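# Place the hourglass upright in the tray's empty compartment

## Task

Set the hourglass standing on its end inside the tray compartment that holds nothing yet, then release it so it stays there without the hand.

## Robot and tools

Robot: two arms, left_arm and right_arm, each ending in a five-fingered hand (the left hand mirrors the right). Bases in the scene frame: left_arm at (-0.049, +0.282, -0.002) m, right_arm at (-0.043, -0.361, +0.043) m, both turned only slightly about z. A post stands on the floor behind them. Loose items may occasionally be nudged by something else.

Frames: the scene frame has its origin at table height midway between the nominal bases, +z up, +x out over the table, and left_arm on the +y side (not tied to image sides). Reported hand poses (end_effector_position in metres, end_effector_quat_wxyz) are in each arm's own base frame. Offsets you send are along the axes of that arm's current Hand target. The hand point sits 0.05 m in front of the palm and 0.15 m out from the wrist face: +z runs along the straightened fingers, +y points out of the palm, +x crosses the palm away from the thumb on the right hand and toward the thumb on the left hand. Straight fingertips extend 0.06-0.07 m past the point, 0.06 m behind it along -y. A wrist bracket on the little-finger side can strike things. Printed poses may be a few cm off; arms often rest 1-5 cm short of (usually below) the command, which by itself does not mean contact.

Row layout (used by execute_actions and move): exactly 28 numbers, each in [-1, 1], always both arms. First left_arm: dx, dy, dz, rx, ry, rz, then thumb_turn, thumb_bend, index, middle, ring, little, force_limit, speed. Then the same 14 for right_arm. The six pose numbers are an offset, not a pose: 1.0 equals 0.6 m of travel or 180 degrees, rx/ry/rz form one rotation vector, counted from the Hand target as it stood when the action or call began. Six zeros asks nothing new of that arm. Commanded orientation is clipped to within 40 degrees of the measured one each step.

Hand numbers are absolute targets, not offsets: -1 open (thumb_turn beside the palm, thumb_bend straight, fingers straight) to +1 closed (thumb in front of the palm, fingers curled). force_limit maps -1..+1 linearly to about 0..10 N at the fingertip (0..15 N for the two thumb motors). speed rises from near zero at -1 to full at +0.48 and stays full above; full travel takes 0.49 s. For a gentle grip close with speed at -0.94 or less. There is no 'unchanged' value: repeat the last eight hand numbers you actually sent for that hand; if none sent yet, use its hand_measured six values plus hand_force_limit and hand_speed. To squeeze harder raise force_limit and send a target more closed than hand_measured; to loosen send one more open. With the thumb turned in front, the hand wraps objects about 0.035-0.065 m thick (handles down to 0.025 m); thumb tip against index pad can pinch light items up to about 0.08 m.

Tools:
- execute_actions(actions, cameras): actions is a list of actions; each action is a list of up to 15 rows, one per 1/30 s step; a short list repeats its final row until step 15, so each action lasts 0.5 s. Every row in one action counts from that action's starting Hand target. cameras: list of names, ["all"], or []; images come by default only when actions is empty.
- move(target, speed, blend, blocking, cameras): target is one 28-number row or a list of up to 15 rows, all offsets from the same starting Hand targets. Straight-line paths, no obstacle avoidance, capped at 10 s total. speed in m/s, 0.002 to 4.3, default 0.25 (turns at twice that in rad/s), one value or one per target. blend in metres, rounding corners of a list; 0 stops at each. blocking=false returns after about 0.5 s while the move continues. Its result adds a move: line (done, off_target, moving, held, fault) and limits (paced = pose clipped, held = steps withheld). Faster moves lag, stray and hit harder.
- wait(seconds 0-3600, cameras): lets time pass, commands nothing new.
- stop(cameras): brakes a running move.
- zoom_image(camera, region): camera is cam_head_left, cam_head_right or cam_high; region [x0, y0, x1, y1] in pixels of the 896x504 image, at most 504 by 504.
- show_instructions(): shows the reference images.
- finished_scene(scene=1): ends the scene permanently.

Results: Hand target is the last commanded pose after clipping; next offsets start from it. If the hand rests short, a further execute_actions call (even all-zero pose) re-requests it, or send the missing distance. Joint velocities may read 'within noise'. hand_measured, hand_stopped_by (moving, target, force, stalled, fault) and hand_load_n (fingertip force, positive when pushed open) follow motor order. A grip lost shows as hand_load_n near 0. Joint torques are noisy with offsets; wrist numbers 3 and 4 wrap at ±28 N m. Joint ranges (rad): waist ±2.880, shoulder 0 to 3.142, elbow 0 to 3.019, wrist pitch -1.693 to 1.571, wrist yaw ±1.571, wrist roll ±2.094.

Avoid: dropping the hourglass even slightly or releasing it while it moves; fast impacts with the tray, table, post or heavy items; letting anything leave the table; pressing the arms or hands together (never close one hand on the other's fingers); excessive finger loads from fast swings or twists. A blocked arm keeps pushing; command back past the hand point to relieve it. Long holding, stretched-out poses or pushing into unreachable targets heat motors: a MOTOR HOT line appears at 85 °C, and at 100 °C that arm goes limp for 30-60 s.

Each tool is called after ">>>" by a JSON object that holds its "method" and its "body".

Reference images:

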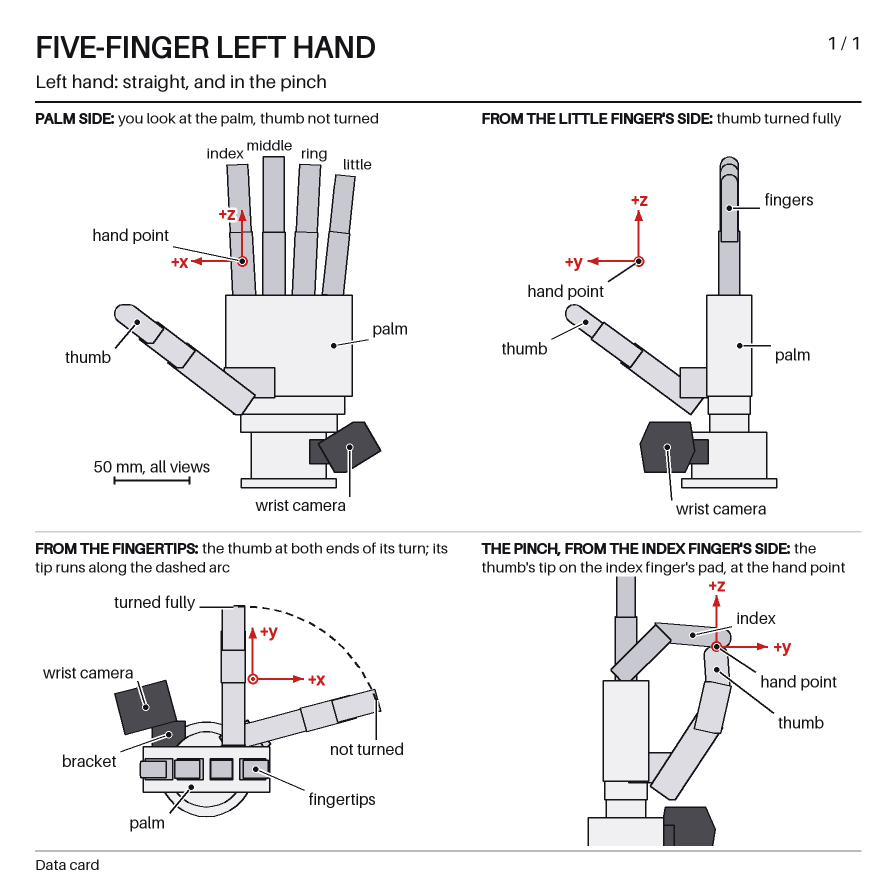

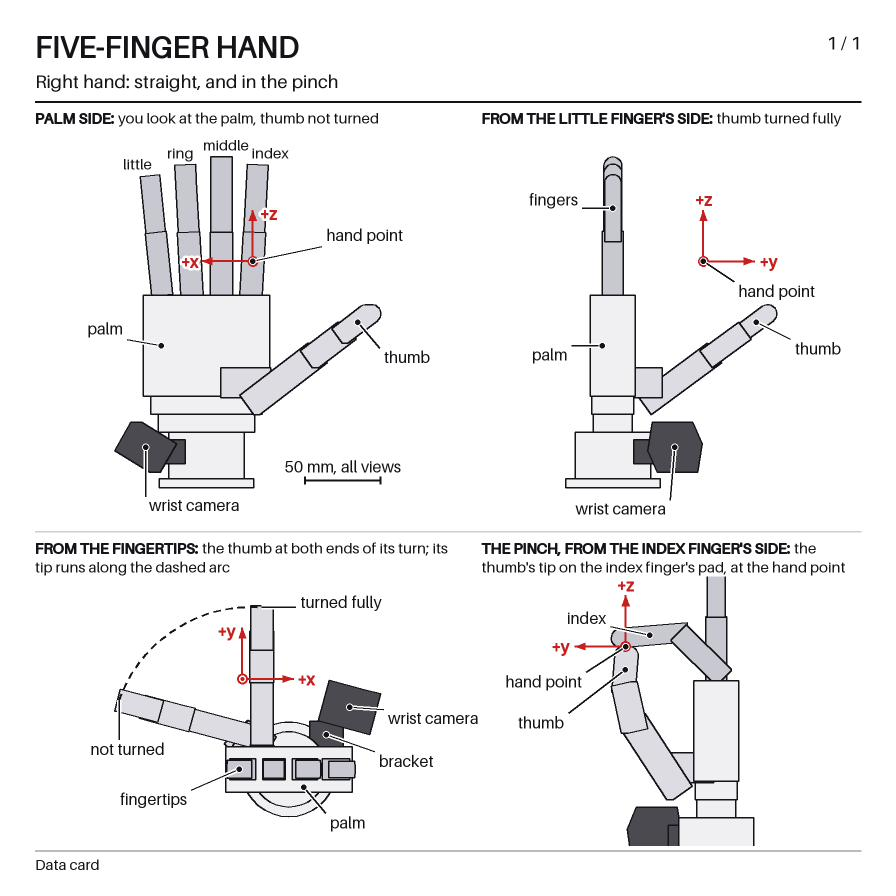

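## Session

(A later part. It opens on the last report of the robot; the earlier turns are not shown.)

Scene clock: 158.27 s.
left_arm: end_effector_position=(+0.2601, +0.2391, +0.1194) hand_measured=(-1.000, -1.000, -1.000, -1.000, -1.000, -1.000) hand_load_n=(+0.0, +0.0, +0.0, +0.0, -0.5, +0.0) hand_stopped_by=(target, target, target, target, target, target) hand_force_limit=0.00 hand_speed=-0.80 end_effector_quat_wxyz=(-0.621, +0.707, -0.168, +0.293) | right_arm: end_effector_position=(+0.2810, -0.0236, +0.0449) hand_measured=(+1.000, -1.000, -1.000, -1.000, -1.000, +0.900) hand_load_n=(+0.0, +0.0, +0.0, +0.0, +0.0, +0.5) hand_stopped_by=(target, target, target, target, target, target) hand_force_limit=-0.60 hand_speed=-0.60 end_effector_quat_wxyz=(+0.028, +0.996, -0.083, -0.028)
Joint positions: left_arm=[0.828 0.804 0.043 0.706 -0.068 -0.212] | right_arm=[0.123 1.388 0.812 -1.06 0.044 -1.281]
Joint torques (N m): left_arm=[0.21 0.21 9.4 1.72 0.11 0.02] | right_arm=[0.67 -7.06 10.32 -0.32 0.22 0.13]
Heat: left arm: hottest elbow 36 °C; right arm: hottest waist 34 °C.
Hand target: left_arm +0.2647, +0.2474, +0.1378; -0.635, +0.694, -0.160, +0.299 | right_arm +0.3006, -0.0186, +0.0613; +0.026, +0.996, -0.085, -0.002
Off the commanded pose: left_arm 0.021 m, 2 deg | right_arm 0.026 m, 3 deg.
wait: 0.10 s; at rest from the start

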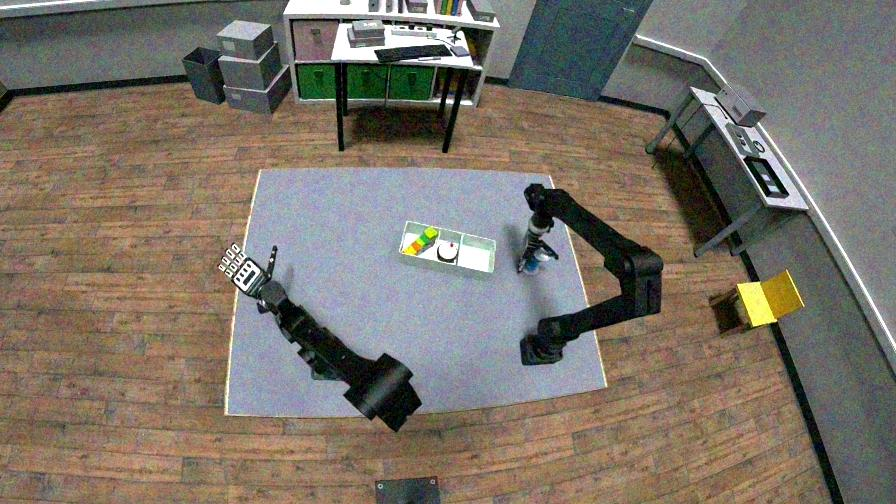

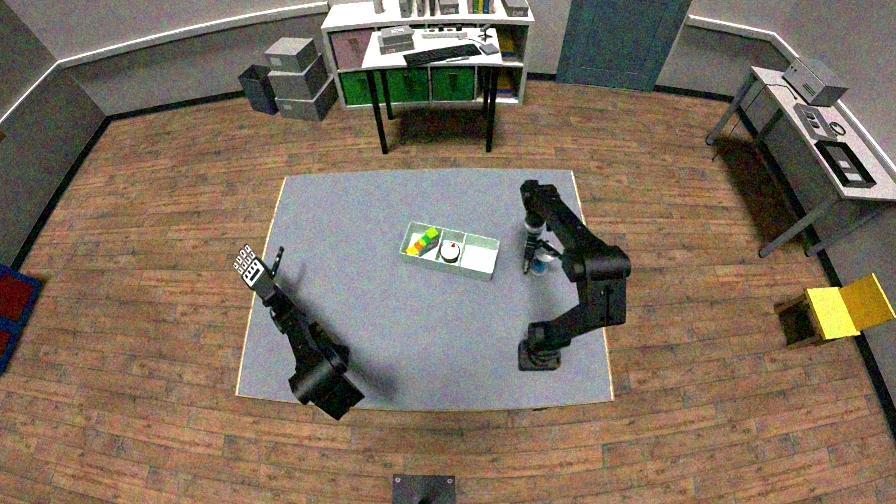

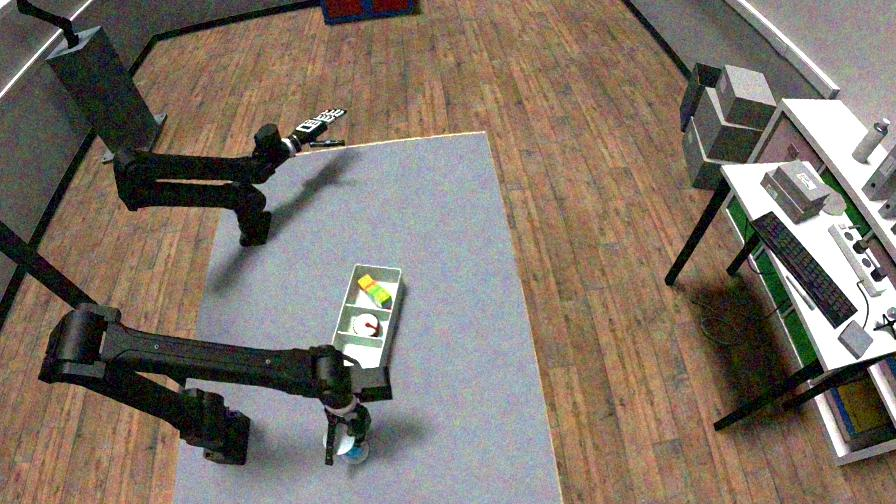

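>>> {"method": "move", "body": {"target": [0,0,0,0,0,0,-1,-1,-1,-1,-1,-1,0,-0.8,-0.008,0.0066,0.0425,0,0,0,1,-1,-1,-1,-1,0.9,-0.6,-0.6], "speed": 0.04, "cameras": ["all"]}}

>>> {"method": "zoom_image", "body": {"camera": "cam_head_left", "region": [500, 210, 560, 280]}}

>>> {"method": "zoom_image", "body": {"camera": "cam_high", "region": [310, 400, 390, 480]}}

Scene clock: 166.47 s.
left_arm: end_effector_position=(+0.2601, +0.2391, +0.1194) hand_measured=(-1.000, -1.000, -1.000, -1.000, -1.000, -1.000) hand_load_n=(+0.0, +0.5, +0.0, +0.0, -0.5, +0.0) hand_stopped_by=(target, target, target, target, target, target) hand_force_limit=0.00 hand_speed=-0.80 end_effector_quat_wxyz=(-0.621, +0.707, -0.168, +0.293) | right_arm: end_effector_position=(+0.2948, -0.0240, +0.0415) hand_measured=(+1.000, -1.000, -1.000, -1.000, -1.000, +0.900) hand_load_n=(+0.0, +0.0, +0.0, -0.5, +0.0, +0.0) hand_stopped_by=(target, target, target, target, target, target) hand_force_limit=-0.60 hand_speed=-0.60 end_effector_quat_wxyz=(+0.024, +0.996, -0.086, -0.002)
Joint positions: left_arm=[0.828 0.804 0.043 0.706 -0.068 -0.212] | right_arm=[0.117 1.39 0.812 -1.006 0.046 -1.281]
Joint torques (N m): left_arm=[0.21 0.32 9.4 1.7 0.11 0.02] | right_arm=[-0.09 -5.07 6.42 0.65 0.2 0.04]
Heat: left arm: hottest elbow 36 °C; right arm: hottest waist 34 °C.
Hand target: left_arm +0.2647, +0.2474, +0.1378; -0.635, +0.694, -0.160, +0.299 | right_arm +0.2950, -0.0231, +0.0360; +0.026, +0.996, -0.085, -0.002
Off the commanded pose: left_arm 0.021 m, 2 deg | right_arm 0.006 m, 0 deg.
move: done

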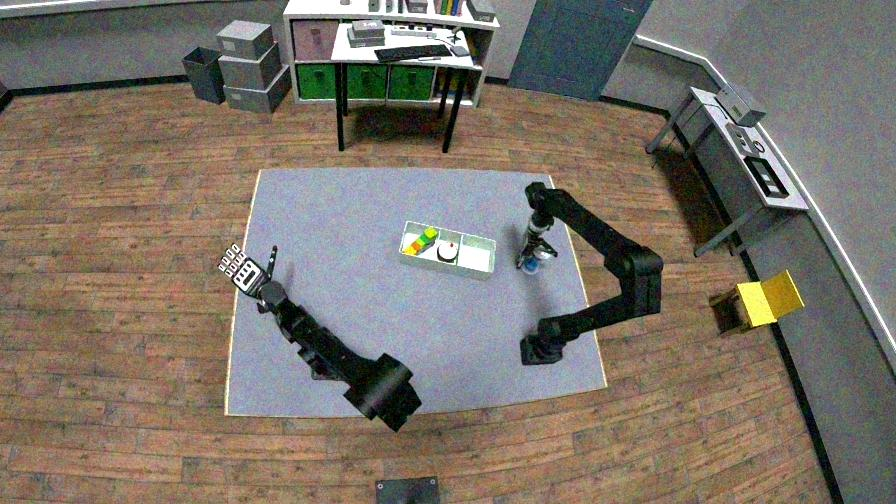

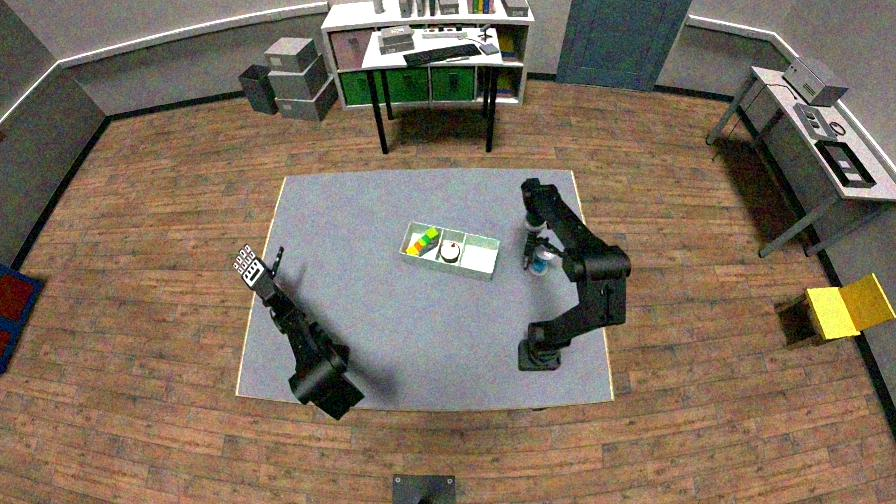

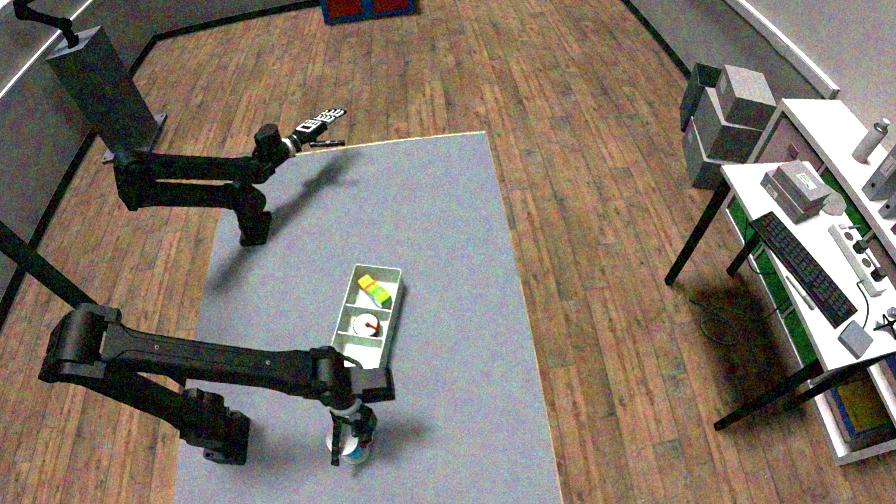

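Scaled by 7.200.

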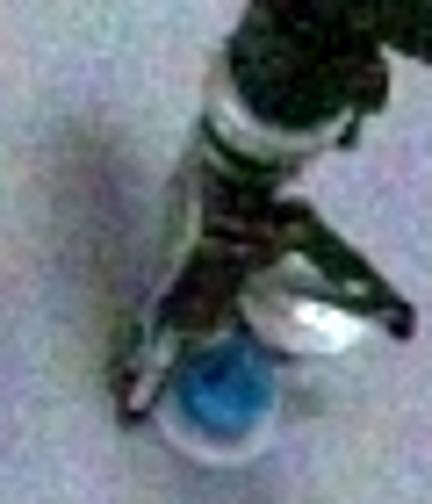

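Scaled by 6.300.

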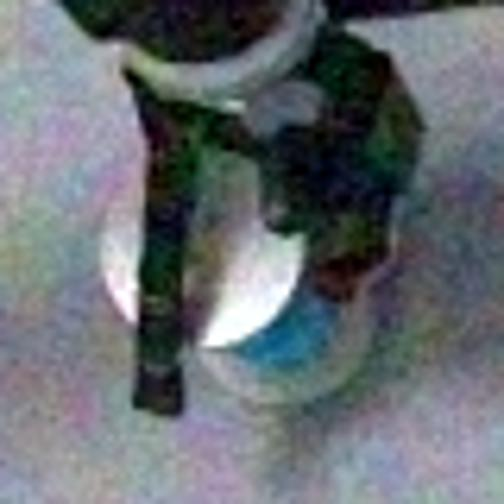

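>>> {"method": "move", "body": {"target": [0,0,0,0,0,0,-1,-1,-1,-1,-1,-1,0,-0.8,0.003,0.012,0.009,0,0,0,1,-1,-1,-1,-1,0.9,-0.6,-0.6], "speed": 0.04, "cameras": ["cam_head_left","cam_high","cam_head_right"]}}

>>> {"method": "zoom_image", "body": {"camera": "cam_head_left", "region": [500, 210, 560, 280]}}

>>> {"method": "zoom_image", "body": {"camera": "cam_high", "region": [310, 400, 390, 480]}}

>>> {"method": "zoom_image", "body": {"camera": "cam_head_right", "region": [505, 210, 565, 280]}}

Scene clock: 172.90 s.
left_arm: end_effector_position=(+0.2601, +0.2391, +0.1194) hand_measured=(-1.000, -1.000, -1.000, -1.000, -1.000, -1.000) hand_load_n=(-0.5, +0.0, +0.0, +0.0, +0.0, +0.0) hand_stopped_by=(target, target, target, target, target, target) hand_force_limit=0.00 hand_speed=-0.80 end_effector_quat_wxyz=(-0.621, +0.707, -0.168, +0.293) | right_arm: end_effector_position=(+0.2940, -0.0239, +0.0358) hand_measured=(+1.000, -1.000, -1.000, -1.000, -1.000, +0.900) hand_load_n=(+0.5, +0.0, +0.0, +0.0, +0.0, +0.0) hand_stopped_by=(target, target, target, target, target, target) hand_force_limit=-0.60 hand_speed=-0.60 end_effector_quat_wxyz=(+0.025, +0.996, -0.081, -0.003)
Joint positions: left_arm=[0.828 0.804 0.043 0.706 -0.068 -0.212] | right_arm=[0.12 1.398 0.801 -0.99 0.047 -1.288]
Joint torques (N m): left_arm=[0.26 0.21 9.4 1.72 0.11 0.01] | right_arm=[-1.44 -5.89 6.31 0.62 0.1 -0.05]
Heat: left arm: hottest elbow 36 °C; right arm: hottest waist 34 °C.
Hand target: left_arm +0.2647, +0.2474, +0.1378; -0.635, +0.694, -0.160, +0.299 | right_arm +0.2955, -0.0307, +0.0310; +0.026, +0.996, -0.085, -0.002
Off the commanded pose: left_arm 0.021 m, 2 deg | right_arm 0.009 m, 0 deg.
move: done

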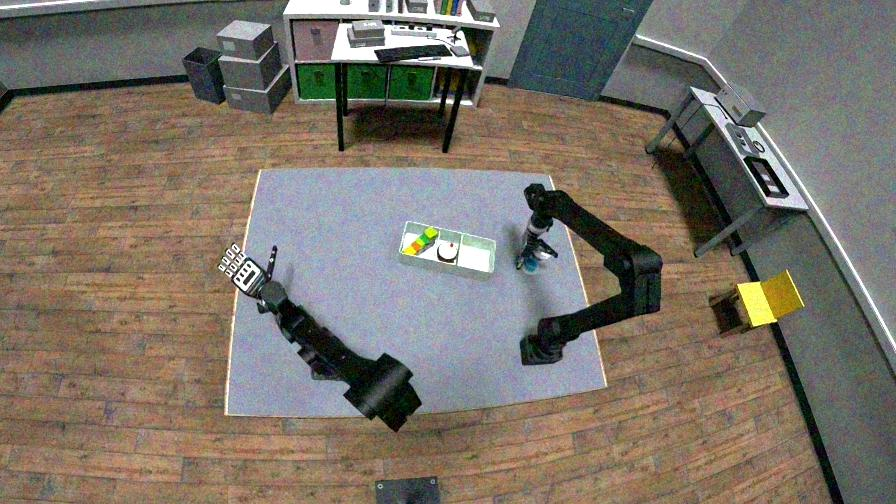

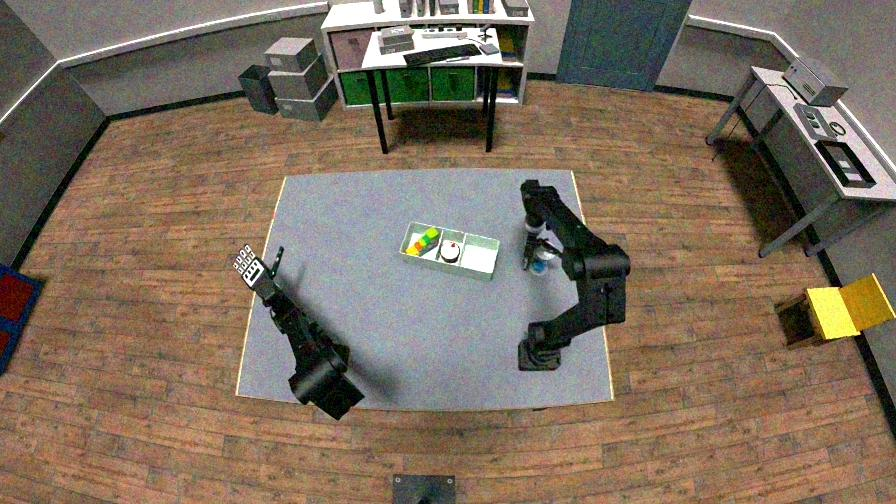

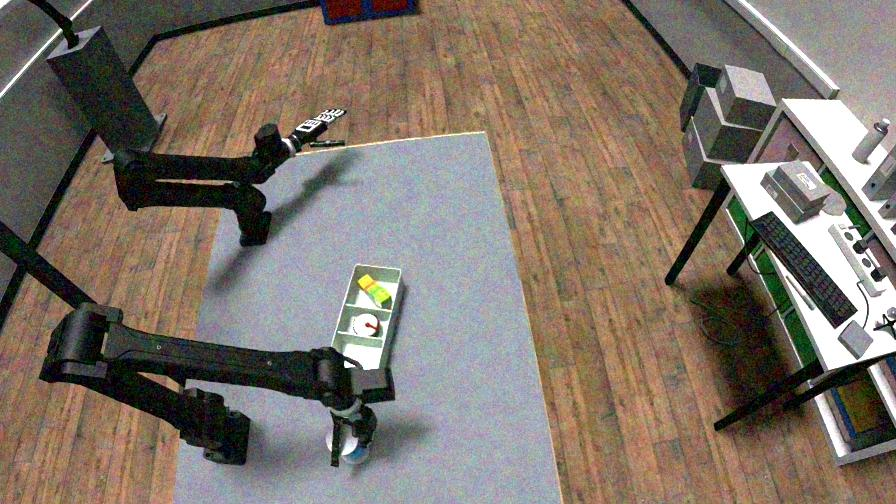

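Scaled by 7.200.

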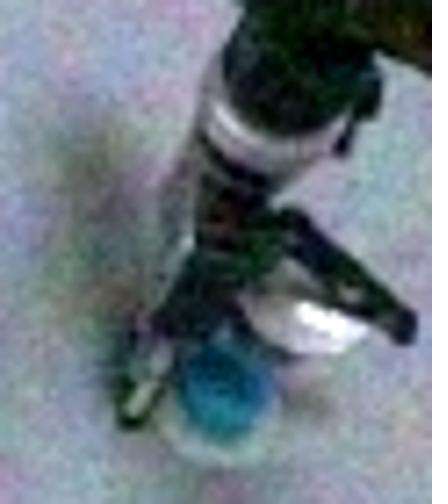

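Scaled by 6.300.

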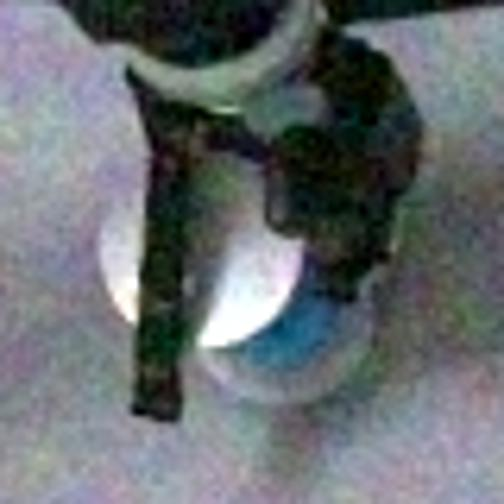

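Scaled by 7.200.

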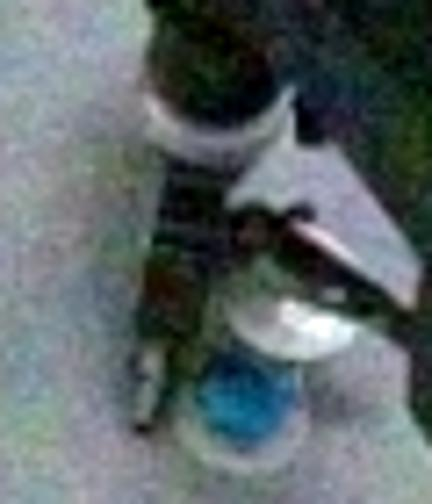

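>>> {"method": "move", "body": {"target": [0,0,0,0,0,0,-1,-1,-1,-1,-1,-1,0,-0.8,0,0,0,0,0,0,1,0.3,-1,-1,-1,0.9,-0.6,-0.9], "speed": 0.04, "cameras": ["cam_head_left","cam_high","cam_head_right"]}}

>>> {"method": "zoom_image", "body": {"camera": "cam_head_left", "region": [500, 210, 560, 280]}}

>>> {"method": "zoom_image", "body": {"camera": "cam_high", "region": [310, 400, 390, 480]}}

>>> {"method": "zoom_image", "body": {"camera": "cam_head_right", "region": [505, 210, 565, 280]}}

Scene clock: 178.77 s.
left_arm: end_effector_position=(+0.2601, +0.2391, +0.1194) hand_measured=(-1.000, -1.000, -1.000, -1.000, -1.000, -1.000) hand_load_n=(+0.0, +0.0, +0.0, -0.5, +0.0, +0.0) hand_stopped_by=(target, target, target, target, target, target) hand_force_limit=0.00 hand_speed=-0.80 end_effector_quat_wxyz=(-0.621, +0.707, -0.168, +0.293) | right_arm: end_effector_position=(+0.2951, -0.0291, +0.0370) hand_measured=(+1.000, -0.896, -1.000, -1.000, -1.000, +0.900) hand_load_n=(+0.0, +3.0, +0.0, +0.0, -0.5, +0.0) hand_stopped_by=(target, force, target, target, target, target) hand_force_limit=-0.60 hand_speed=-0.90 end_effector_quat_wxyz=(+0.030, +0.996, -0.083, -0.001)
Joint positions: left_arm=[0.828 0.804 0.043 0.706 -0.068 -0.212] | right_arm=[0.11 1.398 0.803 -0.99 0.059 -1.295]
Joint torques (N m): left_arm=[0.26 0.32 9.43 1.72 0.11 0.02] | right_arm=[-1.79 -5.25 6.42 0.65 -0.04 -0.02]
Heat: left arm: hottest elbow 36 °C; right arm: hottest waist 34 °C.
Hand target: left_arm +0.2647, +0.2474, +0.1378; -0.635, +0.694, -0.160, +0.299 | right_arm +0.2955, -0.0307, +0.0310; +0.026, +0.996, -0.085, -0.002
Off the commanded pose: left_arm 0.021 m, 2 deg | right_arm 0.006 m, 1 deg.
move: done

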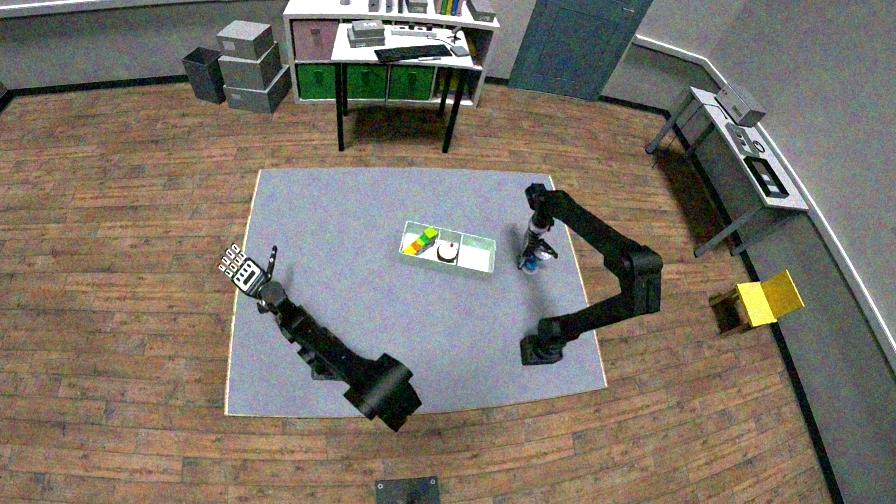

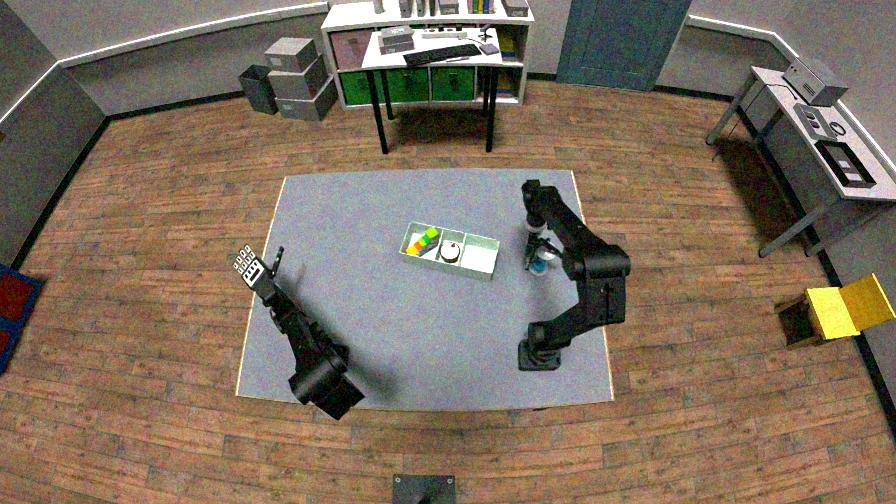

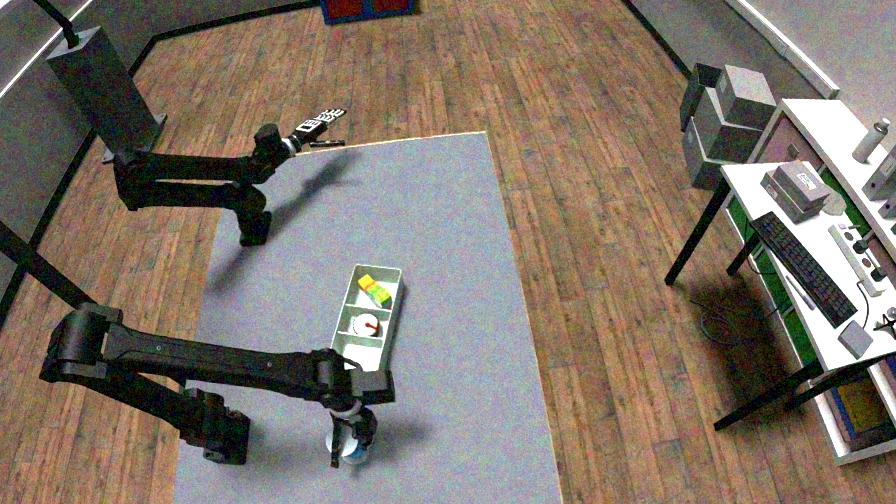

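Scaled by 7.200.

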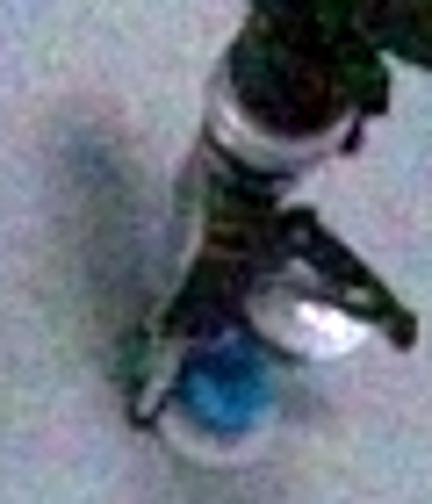

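Scaled by 6.300.

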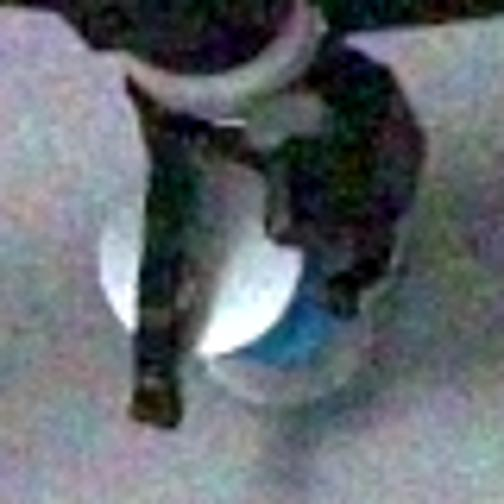

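Scaled by 7.200.

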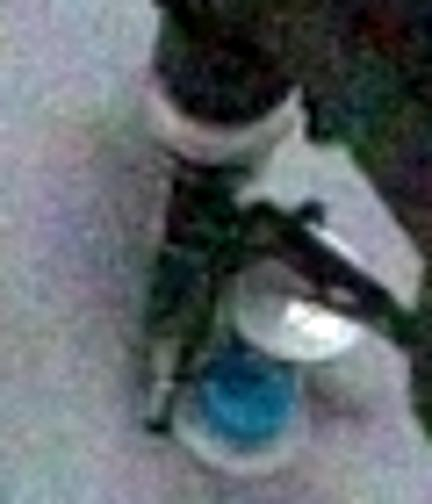

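>>> {"method": "move", "body": {"target": [[0,0,0,0,0,0,-1,-1,-1,-1,-1,-1,0,-0.8,0,-0.006,-0.005,0,0,0,1,-1,-1,-1,-1,-1,-0.6,-0.5],[0,0,0,0,0,0,-1,-1,-1,-1,-1,-1,0,-0.8,0,-0.008,-0.05,0,0,0,1,-1,-1,-1,-1,-1,-0.6,-0.5]], "speed": 0.04, "cameras": ["cam_head_left","cam_high","cam_head_right"]}}

>>> {"method": "zoom_image", "body": {"camera": "cam_head_left", "region": [500, 210, 560, 280]}}

>>> {"method": "zoom_image", "body": {"camera": "cam_high", "region": [310, 400, 390, 480]}}

>>> {"method": "zoom_image", "body": {"camera": "cam_head_right", "region": [505, 210, 565, 280]}}

Scene clock: 199.00 s.
left_arm: end_effector_position=(+0.2601, +0.2391, +0.1194) hand_measured=(-1.000, -1.000, -1.000, -1.000, -1.000, -1.000) hand_load_n=(+0.0, +0.0, +0.0, +0.0, +0.0, +0.0) hand_stopped_by=(target, target, target, target, target, target) hand_force_limit=0.00 hand_speed=-0.80 end_effector_quat_wxyz=(-0.621, +0.707, -0.168, +0.293) | right_arm: end_effector_position=(+0.2786, -0.0266, +0.0457) hand_measured=(+1.000, -1.000, -1.000, -1.000, -1.000, -1.000) hand_load_n=(+0.0, +0.0, +0.0, +0.0, +0.0, +0.0) hand_stopped_by=(target, target, target, target, target, target) hand_force_limit=-0.60 hand_speed=-0.50 end_effector_quat_wxyz=(+0.030, +0.996, -0.079, -0.024)
Joint positions: left_arm=[0.828 0.804 0.043 0.706 -0.068 -0.212] | right_arm=[0.118 1.375 0.801 -1.057 0.049 -1.293]
Joint torques (N m): left_arm=[0.26 0.21 9.39 1.69 0.11 0.01] | right_arm=[-0.62 -6.65 9.96 -0.38 0.07 0.1]
Heat: left arm: hottest elbow 36 °C; right arm: hottest waist 34 °C.
Hand target: left_arm +0.2647, +0.2474, +0.1378; -0.635, +0.694, -0.160, +0.299 | right_arm +0.2966, -0.0244, +0.0607; +0.026, +0.996, -0.085, -0.002
Off the commanded pose: left_arm 0.021 m, 2 deg | right_arm 0.024 m, 3 deg.
move: off_target (right_arm)

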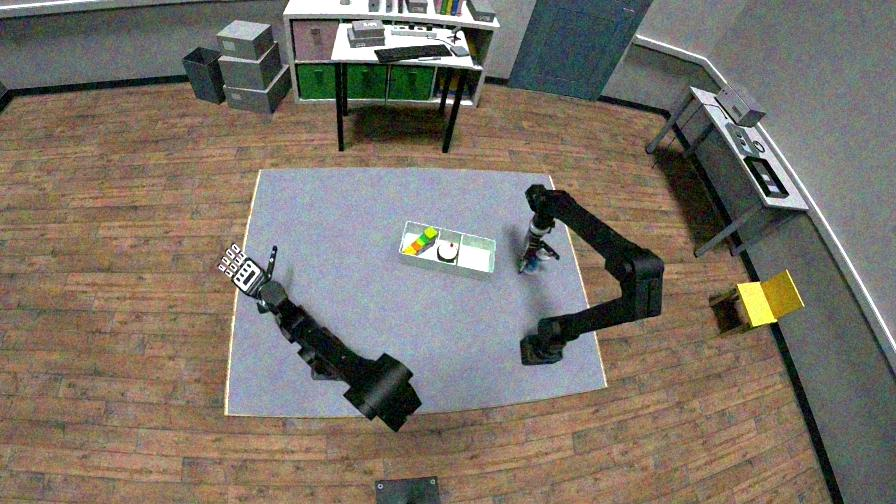

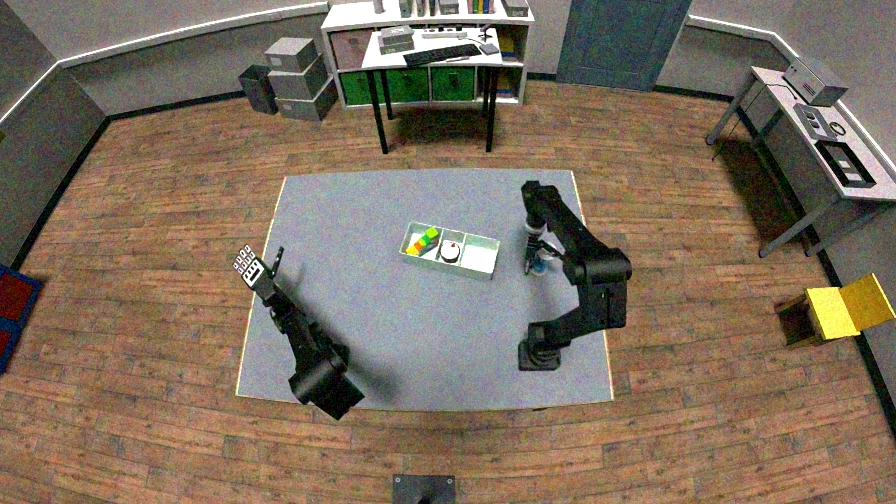

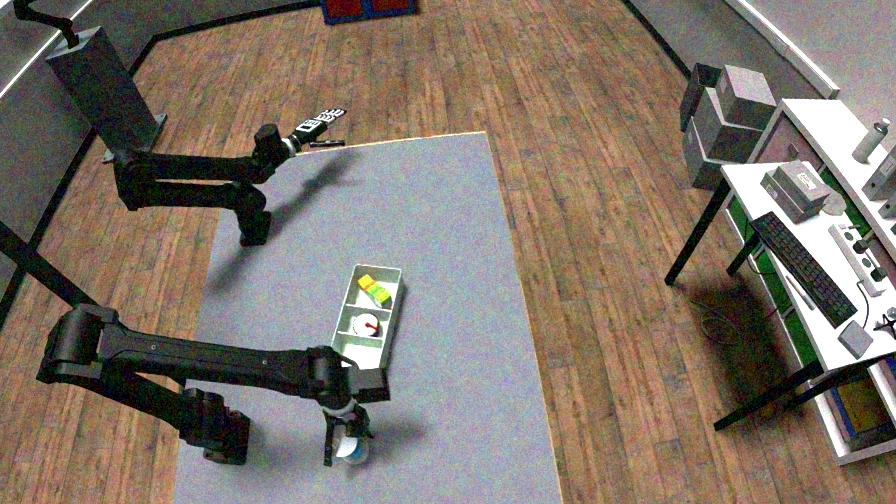

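Scaled by 7.200.

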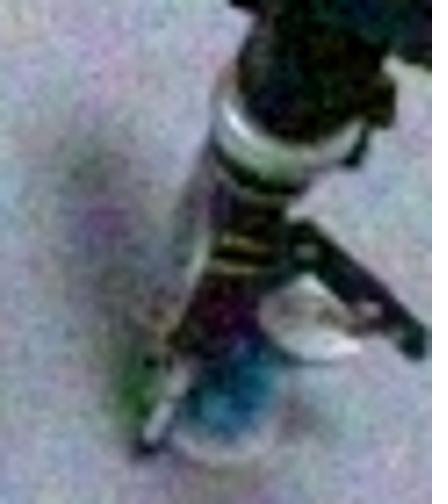

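Scaled by 6.300.

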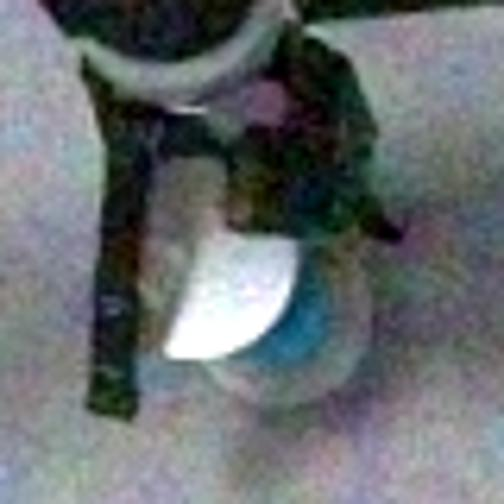

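Scaled by 7.200.

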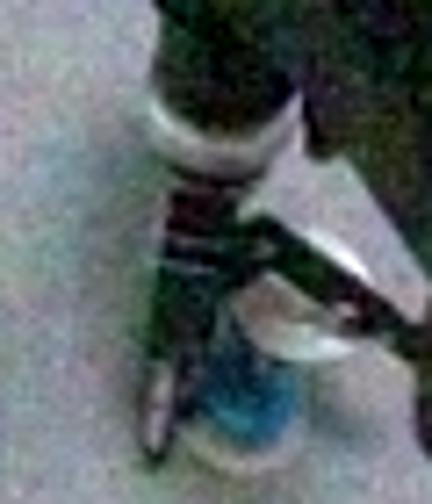

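>>> {"method": "move", "body": {"target": [0,0,0,0,0,0,-1,-1,-1,-1,-1,-1,0,-0.8,0,-0.01,-0.057,0,0,0,1,-1,-1,-1,-1,-1,-0.6,-0.5], "speed": 0.06, "cameras": ["cam_head_left","cam_high","cam_head_right"]}}

>>> {"method": "zoom_image", "body": {"camera": "cam_head_left", "region": [500, 210, 560, 280]}}

>>> {"method": "zoom_image", "body": {"camera": "cam_high", "region": [310, 400, 390, 480]}}

>>> {"method": "zoom_image", "body": {"camera": "cam_head_right", "region": [505, 210, 565, 280]}}

Scene clock: 204.13 s.
left_arm: end_effector_position=(+0.2601, +0.2391, +0.1194) hand_measured=(-1.000, -1.000, -1.000, -1.000, -1.000, -1.000) hand_load_n=(+0.0, +0.0, +0.0, -0.5, +0.0, +0.0) hand_stopped_by=(target, target, target, target, target, target) hand_force_limit=0.00 hand_speed=-0.80 end_effector_quat_wxyz=(-0.621, +0.707, -0.168, +0.293) | right_arm: end_effector_position=(+0.2801, -0.0240, +0.0783) hand_measured=(+1.000, -1.000, -1.000, -1.000, -1.000, -1.000) hand_load_n=(+0.0, +0.0, +0.0, +0.0, +0.0, +0.0) hand_stopped_by=(target, target, target, target, target, target) hand_force_limit=-0.60 hand_speed=-0.50 end_effector_quat_wxyz=(+0.030, +0.995, -0.087, -0.026)
Joint positions: left_arm=[0.828 0.804 0.043 0.706 -0.068 -0.212] | right_arm=[0.123 1.335 0.861 -1.161 0.047 -1.273]
Joint torques (N m): left_arm=[0.26 0.26 9.4 1.72 0.11 0.01] | right_arm=[1.08 -6.36 10.66 -0.35 0.09 0.16]
Heat: left arm: hottest elbow 36 °C; right arm: hottest waist 34 °C.
Hand target: left_arm +0.2647, +0.2474, +0.1378; -0.635, +0.694, -0.160, +0.299 | right_arm +0.2979, -0.0168, +0.0946; +0.026, +0.996, -0.085, -0.002
Off the commanded pose: left_arm 0.021 m, 2 deg | right_arm 0.025 m, 3 deg.
move: off_target (right_arm)

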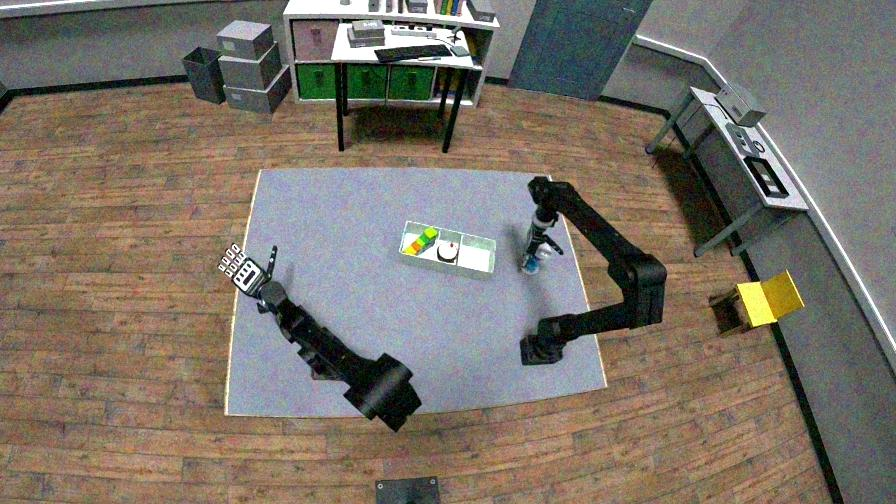

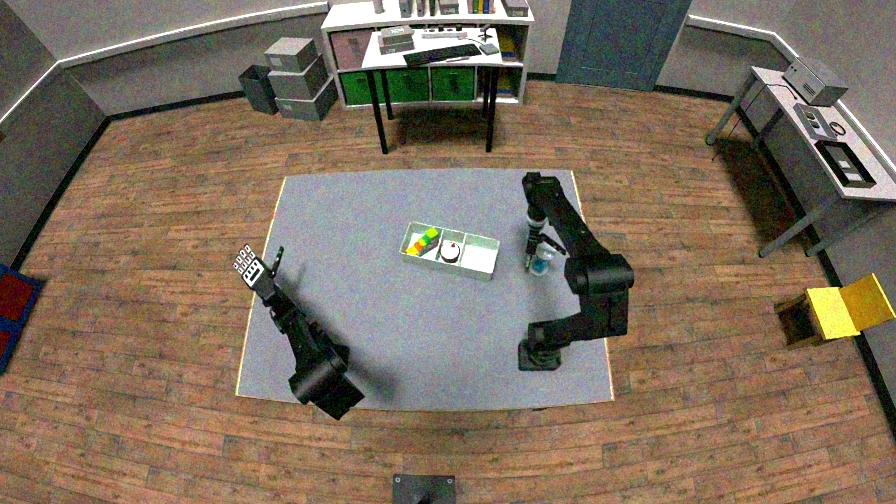

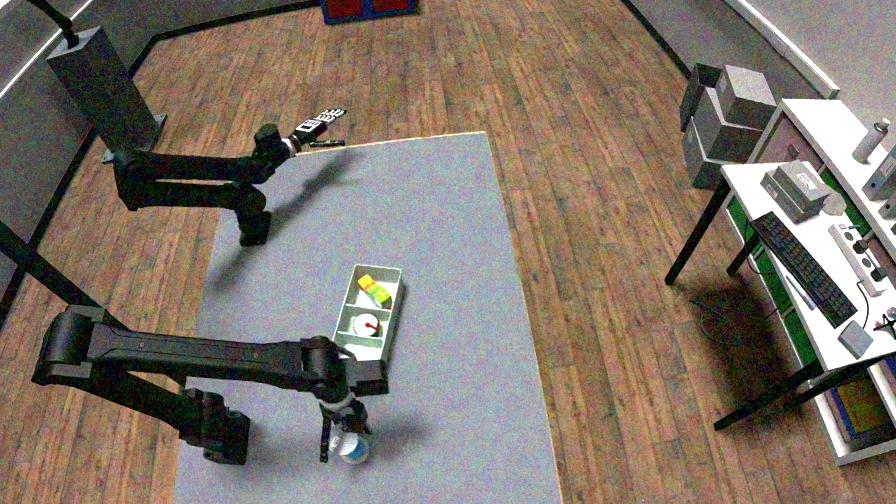

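Scaled by 7.200.

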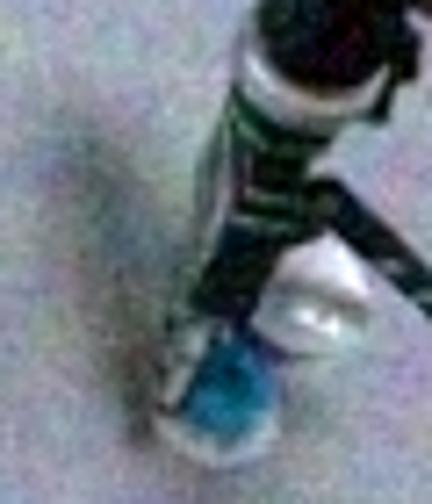

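Scaled by 6.300.

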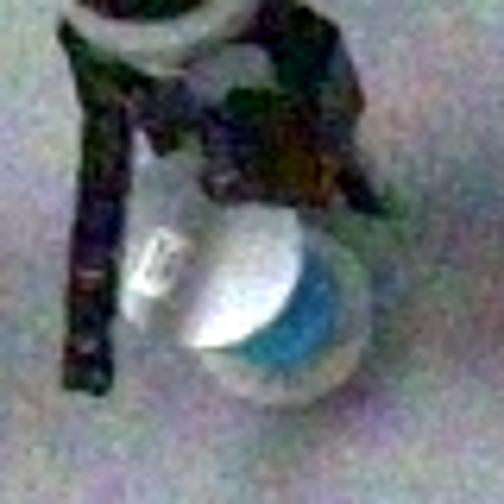

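Scaled by 7.200.

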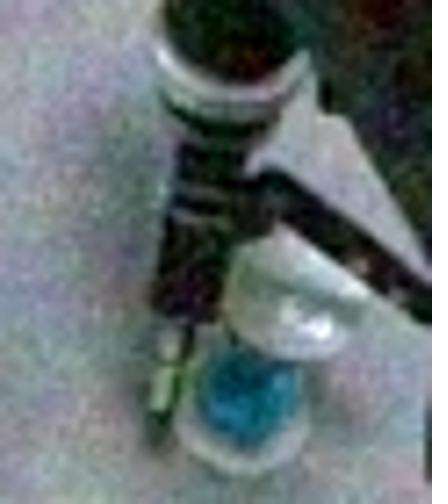

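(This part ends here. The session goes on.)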